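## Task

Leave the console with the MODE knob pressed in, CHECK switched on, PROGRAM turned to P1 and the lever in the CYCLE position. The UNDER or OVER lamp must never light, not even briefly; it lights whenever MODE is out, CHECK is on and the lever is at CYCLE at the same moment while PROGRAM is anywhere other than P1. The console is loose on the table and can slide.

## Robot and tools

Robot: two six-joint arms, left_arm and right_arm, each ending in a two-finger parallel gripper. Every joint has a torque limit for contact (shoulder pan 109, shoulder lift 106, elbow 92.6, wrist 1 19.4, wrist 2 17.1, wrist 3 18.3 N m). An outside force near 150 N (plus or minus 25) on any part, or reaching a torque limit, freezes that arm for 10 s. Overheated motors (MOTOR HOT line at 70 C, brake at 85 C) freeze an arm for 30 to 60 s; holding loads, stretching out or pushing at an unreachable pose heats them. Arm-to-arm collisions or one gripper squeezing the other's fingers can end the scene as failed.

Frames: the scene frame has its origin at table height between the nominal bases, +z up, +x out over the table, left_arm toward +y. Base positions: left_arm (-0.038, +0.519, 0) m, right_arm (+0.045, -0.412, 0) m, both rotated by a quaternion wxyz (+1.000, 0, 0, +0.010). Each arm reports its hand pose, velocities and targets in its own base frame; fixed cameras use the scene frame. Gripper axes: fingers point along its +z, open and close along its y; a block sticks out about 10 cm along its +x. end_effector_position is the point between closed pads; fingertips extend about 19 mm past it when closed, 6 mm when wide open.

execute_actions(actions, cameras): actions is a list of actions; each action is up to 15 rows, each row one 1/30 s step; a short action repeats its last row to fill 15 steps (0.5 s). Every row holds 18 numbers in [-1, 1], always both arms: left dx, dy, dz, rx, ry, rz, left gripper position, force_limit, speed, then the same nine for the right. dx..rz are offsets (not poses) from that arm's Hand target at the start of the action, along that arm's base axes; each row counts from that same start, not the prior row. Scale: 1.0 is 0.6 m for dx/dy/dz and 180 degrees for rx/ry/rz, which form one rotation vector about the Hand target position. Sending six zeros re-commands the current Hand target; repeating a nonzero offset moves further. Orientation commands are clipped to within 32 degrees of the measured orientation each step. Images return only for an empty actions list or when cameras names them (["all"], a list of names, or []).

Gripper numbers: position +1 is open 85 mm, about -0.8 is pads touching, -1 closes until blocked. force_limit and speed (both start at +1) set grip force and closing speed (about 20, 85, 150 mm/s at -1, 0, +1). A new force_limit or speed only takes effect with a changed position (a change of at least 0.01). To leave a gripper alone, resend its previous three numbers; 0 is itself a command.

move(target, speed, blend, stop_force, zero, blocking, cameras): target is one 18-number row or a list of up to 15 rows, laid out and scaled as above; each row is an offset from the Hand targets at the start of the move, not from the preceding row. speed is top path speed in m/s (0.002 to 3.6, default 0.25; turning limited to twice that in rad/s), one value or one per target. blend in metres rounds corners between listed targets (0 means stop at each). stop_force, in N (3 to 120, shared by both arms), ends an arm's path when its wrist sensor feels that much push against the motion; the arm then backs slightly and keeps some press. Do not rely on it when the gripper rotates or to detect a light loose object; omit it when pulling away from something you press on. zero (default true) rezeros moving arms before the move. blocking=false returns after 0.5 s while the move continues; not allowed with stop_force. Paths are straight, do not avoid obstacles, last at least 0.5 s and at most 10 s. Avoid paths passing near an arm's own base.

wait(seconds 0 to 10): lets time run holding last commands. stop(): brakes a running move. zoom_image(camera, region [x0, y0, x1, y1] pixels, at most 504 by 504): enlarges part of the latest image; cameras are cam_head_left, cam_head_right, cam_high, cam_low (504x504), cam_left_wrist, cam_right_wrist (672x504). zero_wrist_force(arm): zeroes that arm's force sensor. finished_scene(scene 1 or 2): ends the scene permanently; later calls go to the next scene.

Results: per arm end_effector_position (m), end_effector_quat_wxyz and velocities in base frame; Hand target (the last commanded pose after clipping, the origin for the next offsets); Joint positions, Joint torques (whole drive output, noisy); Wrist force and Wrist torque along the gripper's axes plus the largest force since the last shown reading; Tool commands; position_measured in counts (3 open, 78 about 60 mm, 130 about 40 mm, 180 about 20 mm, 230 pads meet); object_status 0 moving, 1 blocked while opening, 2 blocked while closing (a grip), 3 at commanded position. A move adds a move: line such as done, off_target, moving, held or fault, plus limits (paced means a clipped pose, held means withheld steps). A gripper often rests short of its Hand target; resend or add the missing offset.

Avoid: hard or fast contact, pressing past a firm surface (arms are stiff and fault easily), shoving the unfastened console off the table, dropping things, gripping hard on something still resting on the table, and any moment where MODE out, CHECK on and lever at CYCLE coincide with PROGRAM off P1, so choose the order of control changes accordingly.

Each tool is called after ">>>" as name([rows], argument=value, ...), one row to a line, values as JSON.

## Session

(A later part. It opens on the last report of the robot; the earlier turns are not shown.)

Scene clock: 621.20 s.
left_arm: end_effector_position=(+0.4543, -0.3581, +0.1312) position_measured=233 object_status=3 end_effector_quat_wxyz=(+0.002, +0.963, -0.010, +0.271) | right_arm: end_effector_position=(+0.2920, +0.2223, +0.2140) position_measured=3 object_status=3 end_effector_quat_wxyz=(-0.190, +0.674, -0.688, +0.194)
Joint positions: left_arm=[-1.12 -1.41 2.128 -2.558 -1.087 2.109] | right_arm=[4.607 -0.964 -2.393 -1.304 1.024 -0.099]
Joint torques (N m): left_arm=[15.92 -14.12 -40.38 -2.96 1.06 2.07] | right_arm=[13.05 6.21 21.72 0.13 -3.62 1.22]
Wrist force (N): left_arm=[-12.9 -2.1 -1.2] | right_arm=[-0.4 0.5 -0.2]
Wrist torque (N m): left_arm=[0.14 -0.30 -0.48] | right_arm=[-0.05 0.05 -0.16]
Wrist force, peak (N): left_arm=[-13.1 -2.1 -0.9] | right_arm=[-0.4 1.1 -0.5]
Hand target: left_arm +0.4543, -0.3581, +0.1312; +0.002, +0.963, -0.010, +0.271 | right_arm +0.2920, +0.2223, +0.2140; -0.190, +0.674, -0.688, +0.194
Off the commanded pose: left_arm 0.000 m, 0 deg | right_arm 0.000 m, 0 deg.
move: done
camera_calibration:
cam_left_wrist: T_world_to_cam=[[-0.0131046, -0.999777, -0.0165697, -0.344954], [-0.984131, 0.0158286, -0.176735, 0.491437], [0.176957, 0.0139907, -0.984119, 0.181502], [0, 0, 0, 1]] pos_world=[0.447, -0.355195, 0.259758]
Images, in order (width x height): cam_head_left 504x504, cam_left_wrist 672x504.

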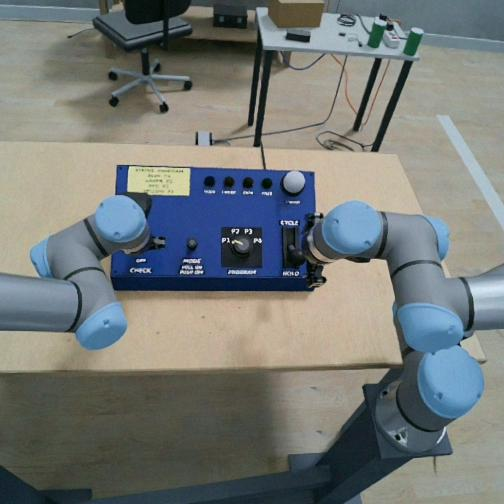

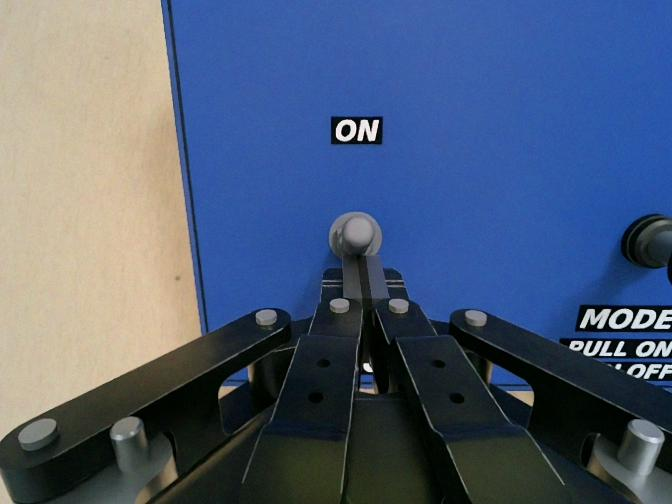

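>>> move([
  [-0.0148, 0.0002, 0.0143, 0, 0, 0, -0.85, -1, 1, 0, 0, 0, 0, 0, 0, 1, 1, 1],
  [0.0023, -0.0002, 0.0248, 0, 0, 0, -0.85, -1, 1, 0, 0, 0, 0, 0, 0, 1, 1, 1],
], speed=[0.05, 0.02], cameras=["cam_left_wrist", "cam_head_left"])

>>> zoom_image(camera="cam_left_wrist", region=[220, 60, 600, 400])

>>> zoom_image(camera="cam_head_left", region=[100, 160, 330, 300])

Scene clock: 643.43 s.
left_arm: end_effector_position=(+0.4555, -0.3582, +0.1460) position_measured=233 object_status=3 end_effector_quat_wxyz=(+0.002, +0.963, -0.010, +0.271) end_effector_velocity=(+0.002, +0.002, +0.001) end_effector_angular_velocity=(-0.001, +0.000, +0.005) | right_arm: end_effector_position=(+0.2920, +0.2223, +0.2140) position_measured=3 object_status=3 end_effector_quat_wxyz=(-0.190, +0.674, -0.688, +0.194)
Joint positions: left_arm=[-1.118 -1.433 2.108 -2.516 -1.087 2.112] | right_arm=[4.607 -0.964 -2.393 -1.304 1.024 -0.099]
Joint velocities: left_arm=[0.006 0.001 -0.003 0.001 0 0.001] | right_arm=[within noise]
Joint torques (N m): left_arm=[15.73 -13.63 -40.03 -2.9 0.82 2.04] | right_arm=[11.66 5.95 25.21 0.41 -3.6 1.06]
Wrist force (N): left_arm=[-11.5 -1.6 -1.1] | right_arm=[-0.2 0.2 -0.6]
Wrist torque (N m): left_arm=[0.16 -0.31 -0.47] | right_arm=[-0.09 0.04 -0.16]
Wrist force, peak (N): left_arm=[-13.2 -2.3 -1.3] | right_arm=[-0.5 0.9 -0.9]
Hand target: left_arm +0.4556, -0.3582, +0.1461; +0.002, +0.963, -0.010, +0.271 | right_arm +0.2920, +0.2223, +0.2140; -0.190, +0.674, -0.688, +0.194
Off the commanded pose: left_arm 0.000 m, 0 deg | right_arm 0.000 m, 0 deg.
move: done
camera_calibration:
cam_left_wrist: T_world_to_cam=[[-0.0131046, -0.999777, -0.0165697, -0.344792], [-0.984131, 0.0158286, -0.176735, 0.495333], [0.176957, 0.0139907, -0.984119, 0.195839], [0, 0, 0, 1]] pos_world=[0.4483, -0.355295, 0.274558]
Images, in order (width x height): cam_head_left 504x504, cam_left_wrist 672x504.

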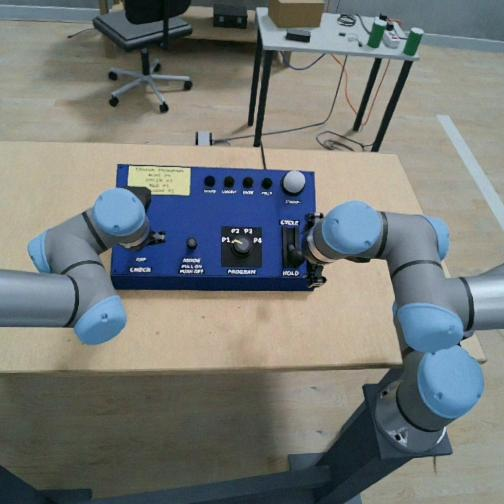

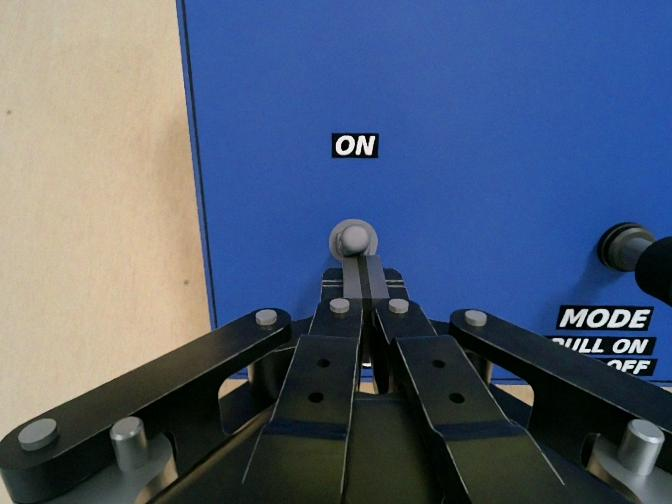

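Scaled by 1.326 from the camera's 672x504 image, which has a finer 960x720 frame.

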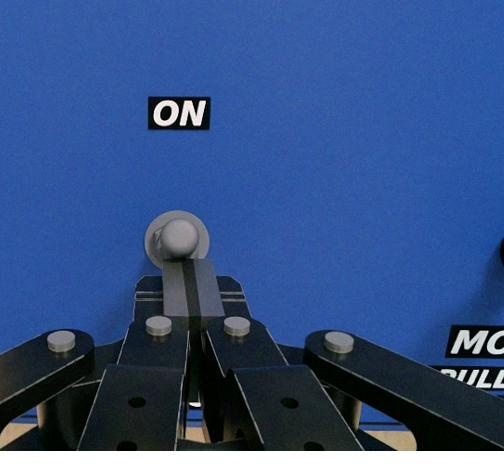

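Scaled by 2.191 from the camera's 504x504 image, which has a finer 720x720 frame.

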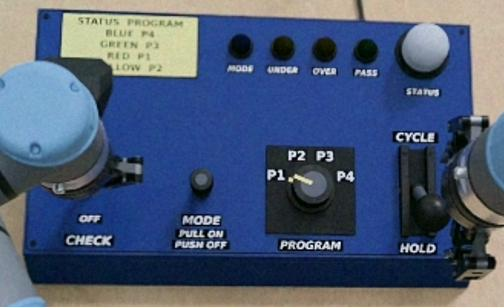

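>>> move([
  [-0.0213, 0.0005, -0.013, 0, 0, 0, -0.85, -1, 1, 0, 0, 0, 0, 0, 0, 1, 1, 1],
  [-0.0648, 0.0013, 0.0582, 0, 0, 0, -0.85, -1, 1, 0, 0, 0, 0, 0, 0, 1, 1, 1],
  [-0.0427, -0.103, 0.1732, 0, 0, 0, -0.85, -1, 1, 0.068, -0.0013, -0.1039, 0, 0, 0, 1, 1, 1],
], speed=[0.05, 0.15, 0.2], blend=[0.003, 0.02, 0], cameras=["cam_left_wrist", "cam_right_wrist", "cam_head_left", "cam_high"])

>>> zoom_image(camera="cam_left_wrist", region=[150, 50, 650, 400])

>>> zoom_image(camera="cam_head_left", region=[100, 160, 330, 300])

>>> zoom_image(camera="cam_high", region=[220, 170, 460, 420])

Scene clock: 667.80 s.
left_arm: end_effector_position=(+0.4300, -0.4200, +0.2500) position_measured=233 object_status=3 end_effector_quat_wxyz=(+0.002, +0.963, -0.010, +0.271) | right_arm: end_effector_position=(+0.3328, +0.2215, +0.1517) position_measured=3 object_status=3 end_effector_quat_wxyz=(-0.190, +0.674, -0.688, +0.194)
Joint positions: left_arm=[-1.218 -1.5 1.862 -2.151 -1.063 2.001] | right_arm=[4.449 -1.158 -2.505 -0.902 1.039 -0.283]
Joint torques (N m): left_arm=[-8.64 -11.79 -36.92 -1.12 -0.96 -2.48] | right_arm=[-10.93 -6.83 6.73 5.47 0.93 -1.39]
Wrist force (N): left_arm=[1.5 0.1 0.5] | right_arm=[-0.2 1.1 -0.3]
Wrist torque (N m): left_arm=[0.10 -0.16 -0.13] | right_arm=[0.05 0.03 0.05]
Wrist force, peak (N): left_arm=[-12.5 -2.2 -0.5] | right_arm=[-1.3 1.1 -3.9]
Hand target: left_arm +0.4300, -0.4200, +0.2500; +0.002, +0.963, -0.010, +0.271 | right_arm +0.3328, +0.2215, +0.1517; -0.190, +0.674, -0.688, +0.194
Off the commanded pose: left_arm 0.000 m, 0 deg | right_arm 0.000 m, 0 deg.
move: done
camera_calibration:
cam_left_wrist: T_world_to_cam=[[-0.0131046, -0.999777, -0.0165697, -0.405189], [-0.984131, 0.0158286, -0.176735, 0.489597], [0.176957, 0.0139907, -0.984119, 0.303564], [0, 0, 0, 1]] pos_world=[0.4228, -0.417095, 0.378558]
cam_right_wrist: T_world_to_cam=[[-0.850457, 0.0207099, -0.525636, 0.368627], [-0.146134, 0.950593, 0.273893, -0.182476], [0.505338, 0.309748, -0.805413, 0.0152434], [0, 0, 0, 1]] pos_world=[0.279132, 0.161105, 0.25602]
Images, in order (width x height): cam_head_left 504x504, cam_high 504x504, cam_left_wrist 672x504, cam_right_wrist 672x504.

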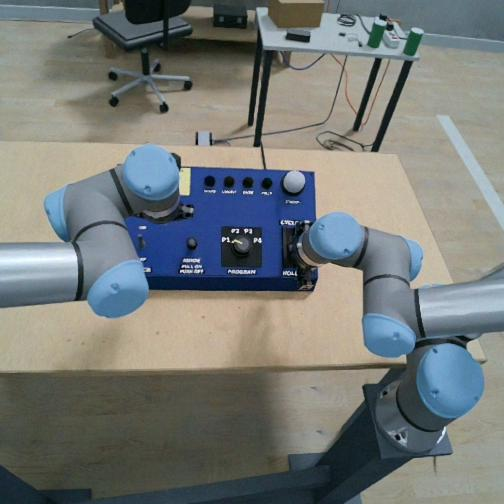

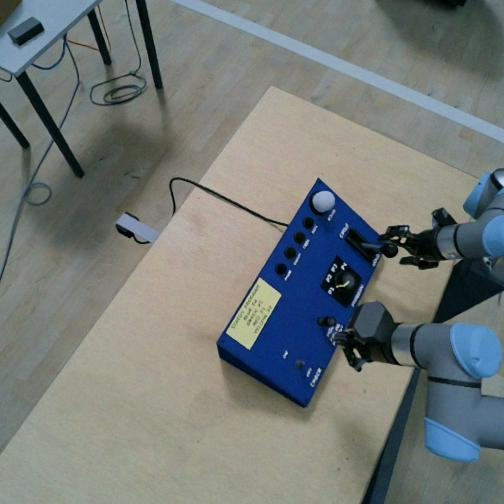

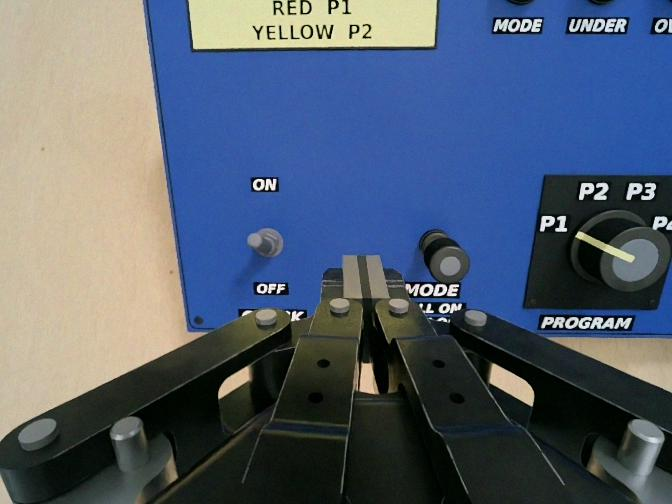

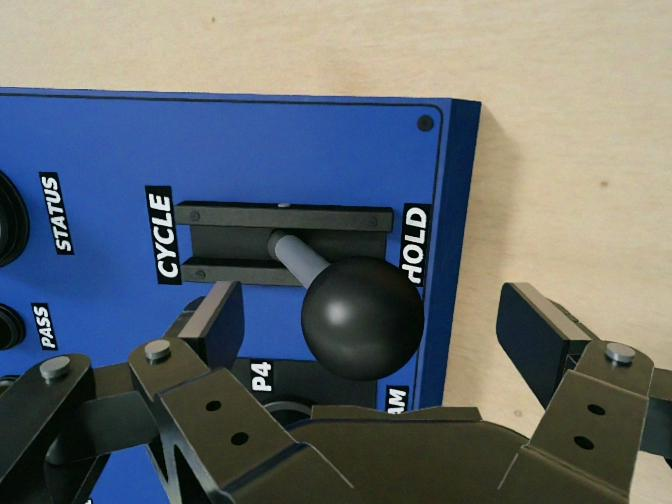

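Scaled by 1.008 from the camera's 672x504 image, which has a finer 960x720 frame.

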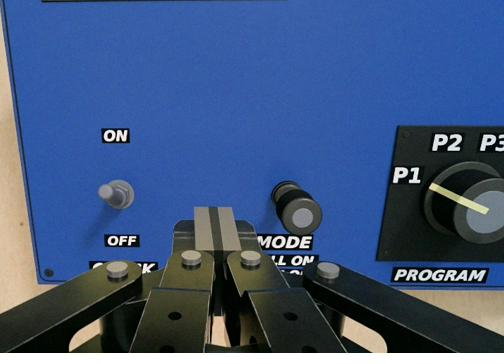

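Scaled by 2.191 from the camera's 504x504 image, which has a finer 720x720 frame.

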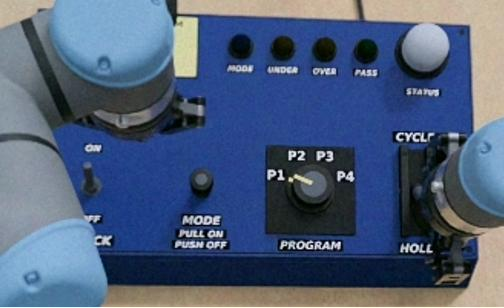

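Scaled by 2.016 from the camera's 504x504 image, which has a finer 720x720 frame.

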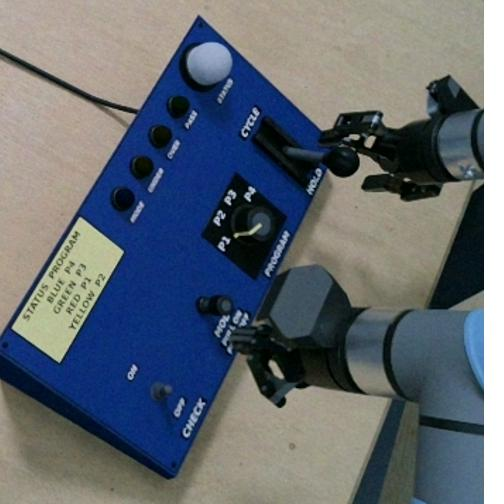

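>>> move([
  [0, 0, 0, 0, 0, 0, -0.85, -1, 1, 0.0256, -0.0005, 0.0156, 0, 0, 0, 1, 1, 1],
  [0, 0, 0, 0, 0, 0, -0.85, -1, 1, 0.121, -0.0024, 0.0738, 0, 0, 0, 1, 1, 1],
], speed=[0.08, 0.03], stop_force=20, cameras=["cam_right_wrist", "cam_head_left", "cam_high"])

>>> zoom_image(camera="cam_head_left", region=[100, 160, 330, 300])

>>> zoom_image(camera="cam_high", region=[220, 170, 460, 420])

Scene clock: 707.70 s.
left_arm: end_effector_position=(+0.4300, -0.4200, +0.2500) position_measured=233 object_status=3 end_effector_quat_wxyz=(+0.002, +0.963, -0.010, +0.271) | right_arm: end_effector_position=(+0.4054, +0.2201, +0.1960) position_measured=3 object_status=3 end_effector_quat_wxyz=(-0.190, +0.674, -0.688, +0.194)
Joint positions: left_arm=[-1.218 -1.5 1.862 -2.151 -1.063 2.001] | right_arm=[4.219 -1.288 -2.337 -0.815 1.088 -0.541]
Joint torques (N m): left_arm=[-8.47 -11.9 -38.02 -1.19 -1.02 -2.36] | right_arm=[-11.65 0.23 45.62 5.82 0.99 -1.3]
Wrist force (N): left_arm=[1.3 0.0 0.7] | right_arm=[0.9 2.3 -1.9]
Wrist torque (N m): left_arm=[0.09 -0.13 -0.14] | right_arm=[-0.05 -0.08 -0.04]
Wrist force, peak (N): left_arm=[2.0 0.3 0.4] | right_arm=[6.9 16.0 -10.0]
Hand target: left_arm +0.4300, -0.4200, +0.2500; +0.002, +0.963, -0.010, +0.271 | right_arm +0.4054, +0.2201, +0.1960; -0.190, +0.674, -0.688, +0.194
Off the commanded pose: left_arm 0.000 m, 0 deg | right_arm 0.000 m, 0 deg.
move: done
camera_calibration:
cam_right_wrist: T_world_to_cam=[[-0.8505, 0.0206822, -0.525568, 0.453686], [-0.146144, 0.950588, 0.273904, -0.182574], [0.505264, 0.309764, -0.805453, 0.014736], [0, 0, 0, 1]] pos_world=[0.351732, 0.159605, 0.30032]
Images, in order (width x height): cam_head_left 504x504, cam_high 504x504, cam_right_wrist 672x504.

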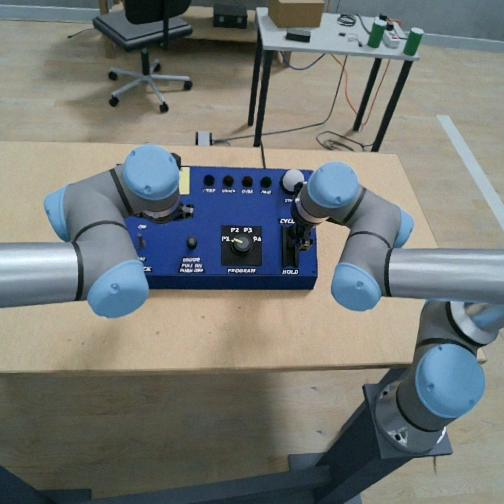

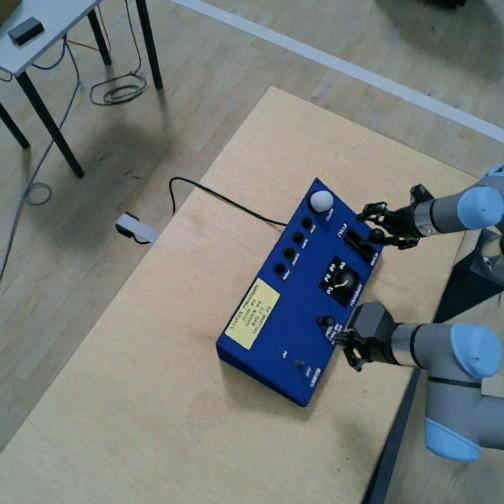

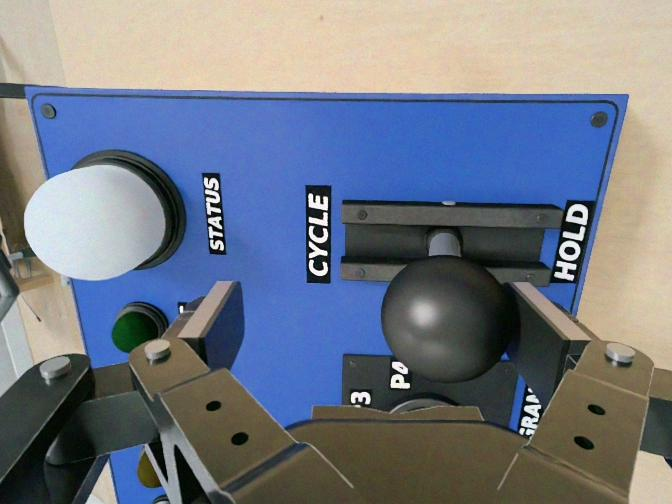

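Scaled by 2.191 from the camera's 504x504 image, which has a finer 720x720 frame.

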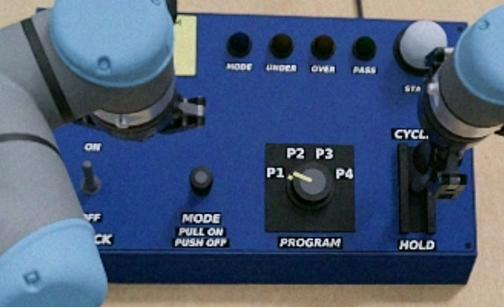

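Scaled by 2.016 from the camera's 504x504 image, which has a finer 720x720 frame.

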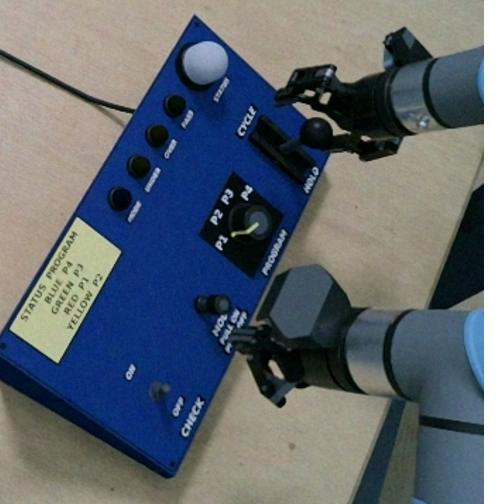

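>>> move(target=[0, 0, 0, 0, 0, 0, -0.85, -1, 1, 0.0285, -0.0006, 0.0174, 0, 0, 0, 1, 1, 1], speed=0.025, stop_force=18, cameras=["cam_right_wrist", "cam_head_left"])

>>> zoom_image(camera="cam_head_left", region=[100, 160, 330, 300])

Scene clock: 734.73 s.
left_arm: end_effector_position=(+0.4300, -0.4200, +0.2500) position_measured=233 object_status=3 end_effector_quat_wxyz=(+0.002, +0.963, -0.010, +0.271) | right_arm: end_effector_position=(+0.4225, +0.2197, +0.2064) position_measured=3 object_status=3 end_effector_quat_wxyz=(-0.190, +0.674, -0.688, +0.194)
Joint positions: left_arm=[-1.218 -1.5 1.862 -2.151 -1.063 2.001] | right_arm=[4.173 -1.318 -2.293 -0.807 1.1 -0.59]
Joint torques (N m): left_arm=[-7.9 -11.4 -37.55 -1.1 -0.99 -2.3] | right_arm=[-11.9 0.5 44.71 5.42 1.16 -1.26]
Wrist force (N): left_arm=[1.5 -0.2 0.5] | right_arm=[-0.5 0.5 -1.1]
Wrist torque (N m): left_arm=[0.06 -0.17 -0.13] | right_arm=[-0.04 0.03 -0.01]
Wrist force, peak (N): left_arm=[1.6 0.3 1.1] | right_arm=[0.7 2.6 -1.9]
Hand target: left_arm +0.4300, -0.4200, +0.2500; +0.002, +0.963, -0.010, +0.271 | right_arm +0.4225, +0.2197, +0.2064; -0.190, +0.674, -0.688, +0.194
Off the commanded pose: left_arm 0.000 m, 0 deg | right_arm 0.000 m, 0 deg.
move: done
camera_calibration:
cam_right_wrist: T_world_to_cam=[[-0.8505, 0.0206822, -0.525568, 0.473702], [-0.146144, 0.950588, 0.273904, -0.182638], [0.505264, 0.309764, -0.805453, 0.0145656], [0, 0, 0, 1]] pos_world=[0.368832, 0.159305, 0.31072]
Images, in order (width x height): cam_head_left 504x504, cam_right_wrist 672x504.

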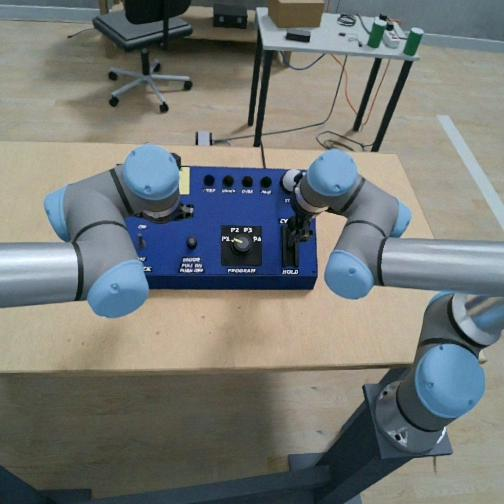

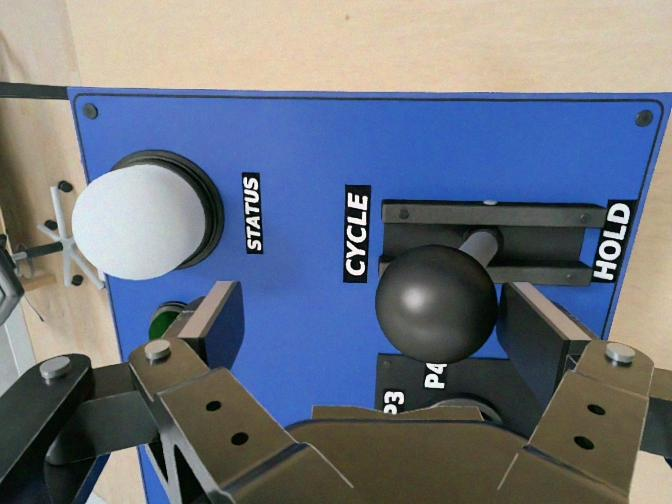

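Scaled by 2.191 from the camera's 504x504 image, which has a finer 720x720 frame.

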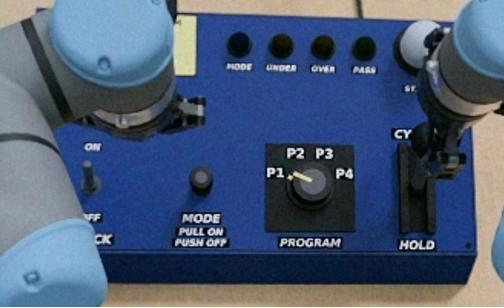

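>>> move(target=[0, 0, 0, 0, 0, 0, -0.85, -1, 1, 0.0142, -0.0003, 0.0087, 0, 0, 0, 1, 1, 1], speed=0.015, stop_force=10, cameras=["cam_right_wrist", "cam_head_left"])

>>> zoom_image(camera="cam_head_left", region=[100, 160, 330, 300])

Scene clock: 748.83 s.
left_arm: end_effector_position=(+0.4300, -0.4200, +0.2500) position_measured=233 object_status=3 end_effector_quat_wxyz=(+0.002, +0.963, -0.010, +0.271) | right_arm: end_effector_position=(+0.4242, +0.2197, +0.2074) position_measured=3 object_status=3 end_effector_quat_wxyz=(-0.190, +0.674, -0.688, +0.194)
Joint positions: left_arm=[-1.218 -1.5 1.862 -2.151 -1.063 2.001] | right_arm=[4.169 -1.321 -2.288 -0.806 1.102 -0.594]
Joint torques (N m): left_arm=[-7.36 -12.04 -37.74 -1.12 -0.91 -2.34] | right_arm=[10.36 25.68 11.11 2.23 -5.86 1.07]
Wrist force (N): left_arm=[1.3 0.2 0.3] | right_arm=[0.5 11.4 -3.4]
Wrist torque (N m): left_arm=[0.13 -0.13 -0.13] | right_arm=[-0.16 0.00 -0.03]
Wrist force, peak (N): left_arm=[1.7 0.3 0.9] | right_arm=[1.6 14.2 -6.1]
Hand target: left_arm +0.4300, -0.4200, +0.2500; +0.002, +0.963, -0.010, +0.271 | right_arm +0.4242, +0.2197, +0.2074; -0.190, +0.674, -0.688, +0.194 (not the last commanded pose)
Off the commanded pose: left_arm 0.000 m, 0 deg | right_arm 0.008 m, 0 deg.
move: contact (right_arm)
camera_calibration:
cam_right_wrist: T_world_to_cam=[[-0.850569, 0.0206374, -0.525458, 0.475759], [-0.146139, 0.950593, 0.273892, -0.182553], [0.505149, 0.309754, -0.805529, 0.0145605], [0, 0, 0, 1]] pos_world=[0.370632, 0.159205, 0.31172]
Images, in order (width x height): cam_head_left 504x504, cam_right_wrist 672x504.

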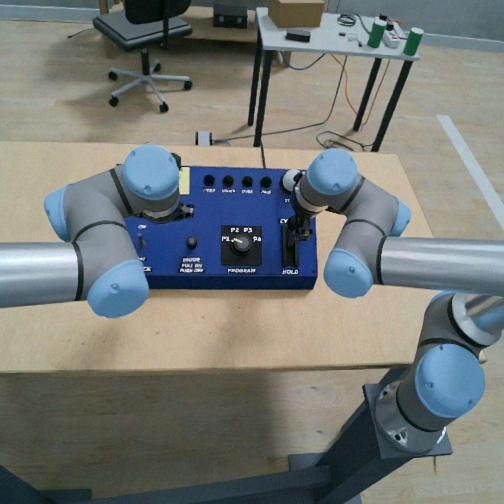

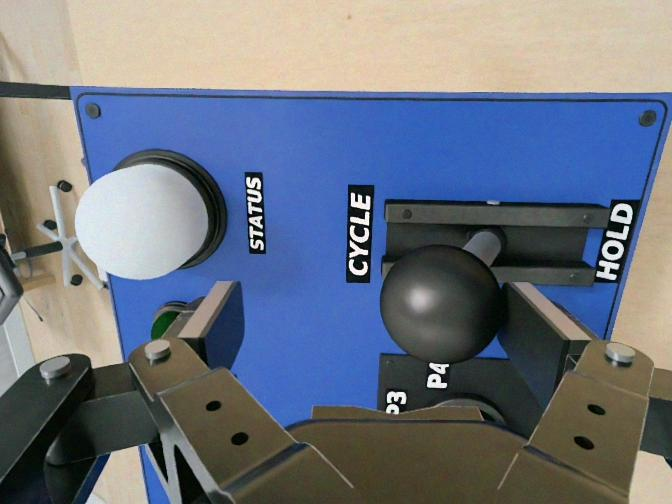

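Scaled by 2.191 from the camera's 504x504 image, which has a finer 720x720 frame.

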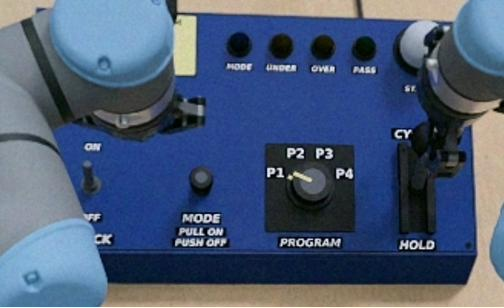

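>>> move([
  [0, 0, 0, 0, 0, 0, -0.85, -1, 1, -0.0256, 0.0005, -0.0156, 0, 0, 0, 1, 1, 1],
  [-0.15, 0.15, 0.1667, 0, 0, 0, -0.85, -1, 1, -0.1125, 0.0022, 0.1267, 0, 0, 0, 1, 1, 1],
], speed=[0.06, 0.25], blend=[0.003, 0], cameras=["cam_right_wrist", "cam_left_wrist", "cam_head_left", "cam_high"])

>>> zoom_image(camera="cam_head_left", region=[100, 160, 330, 300])

>>> zoom_image(camera="cam_high", region=[210, 170, 400, 420])

Scene clock: 822.53 s.
left_arm: end_effector_position=(+0.3401, -0.3301, +0.3500) position_measured=233 object_status=3 end_effector_quat_wxyz=(+0.002, +0.963, -0.010, +0.271) | right_arm: end_effector_position=(+0.3567, +0.2210, +0.2834) position_measured=3 object_status=3 end_effector_quat_wxyz=(-0.190, +0.674, -0.688, +0.194)
Joint positions: left_arm=[-1.361 -1.875 1.907 -1.739 -1.038 1.839] | right_arm=[4.366 -1.08 -2.2 -1.239 1.054 -0.378]
Joint torques (N m): left_arm=[-9.16 -20.83 -39.33 -1.06 4.02 -2.54] | right_arm=[9.85 13.13 47.26 0.56 -3.51 1.27]
Wrist force (N): left_arm=[1.1 -0.5 0.7] | right_arm=[0.1 0.1 -0.5]
Wrist torque (N m): left_arm=[0.02 -0.07 -0.15] | right_arm=[-0.10 -0.02 -0.14]
Wrist force, peak (N): left_arm=[2.5 -0.5 1.8] | right_arm=[0.5 11.7 -3.7]
Hand target: left_arm +0.3400, -0.3300, +0.3500; +0.002, +0.963, -0.010, +0.271 | right_arm +0.3567, +0.2210, +0.2834; -0.190, +0.674, -0.688, +0.194
Off the commanded pose: left_arm 0.000 m, 0 deg | right_arm 0.000 m, 0 deg.
move: done
camera_calibration:
cam_left_wrist: T_world_to_cam=[[-0.0131046, -0.999777, -0.0165697, -0.314832], [-0.984131, 0.0158286, -0.176735, 0.417275], [0.176957, 0.0139907, -0.984119, 0.416644], [0, 0, 0, 1]] pos_world=[0.3328, -0.327195, 0.478558]
cam_right_wrist: T_world_to_cam=[[-0.850556, 0.0205573, -0.525482, 0.458271], [-0.146211, 0.950594, 0.273848, -0.21443], [0.50515, 0.309754, -0.805528, 0.109475], [0, 0, 0, 1]] pos_world=[0.303132, 0.160504, 0.38772]
Images, in order (width x height): cam_head_left 504x504, cam_high 504x504, cam_left_wrist 672x504, cam_right_wrist 672x504.

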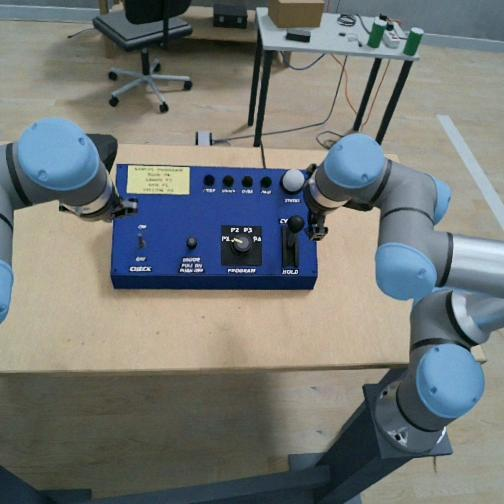

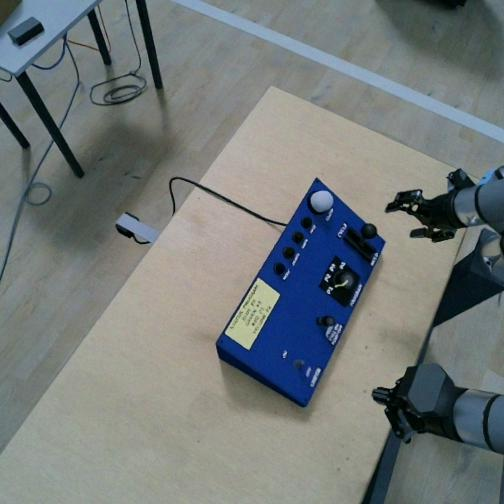

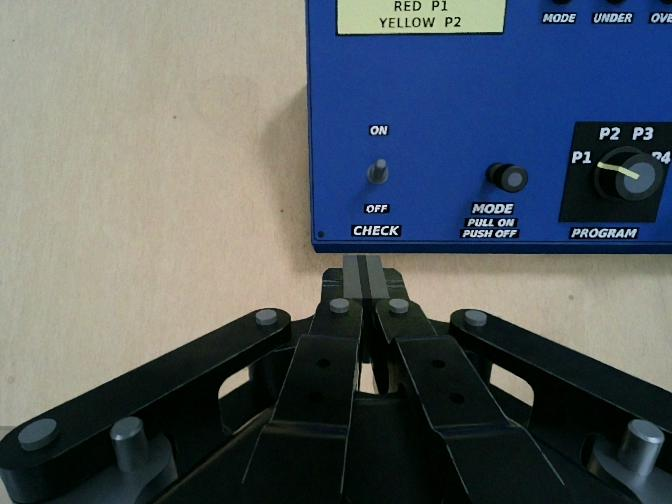

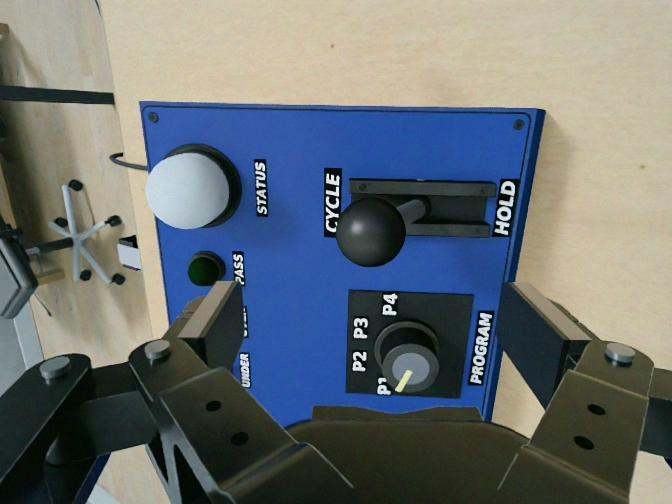

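Scaled by 2.191 from the camera's 504x504 image, which has a finer 720x720 frame.

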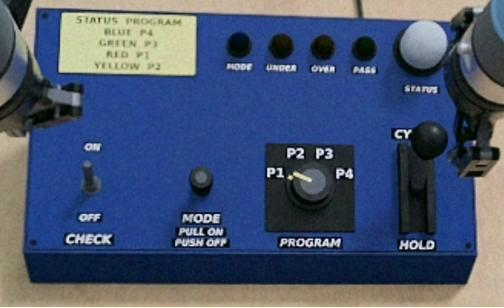

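Scaled by 2.016 from the camera's 504x504 image, which has a finer 720x720 frame.

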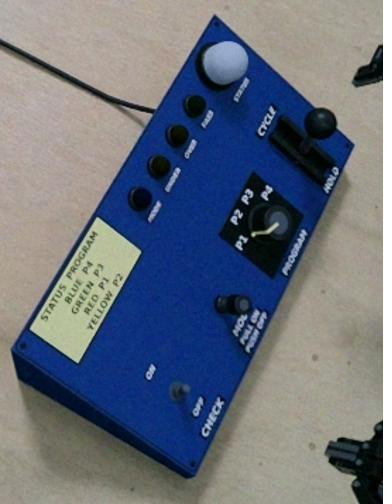

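>>> finished_scene(scene=1)

The scene is finished: the task was done.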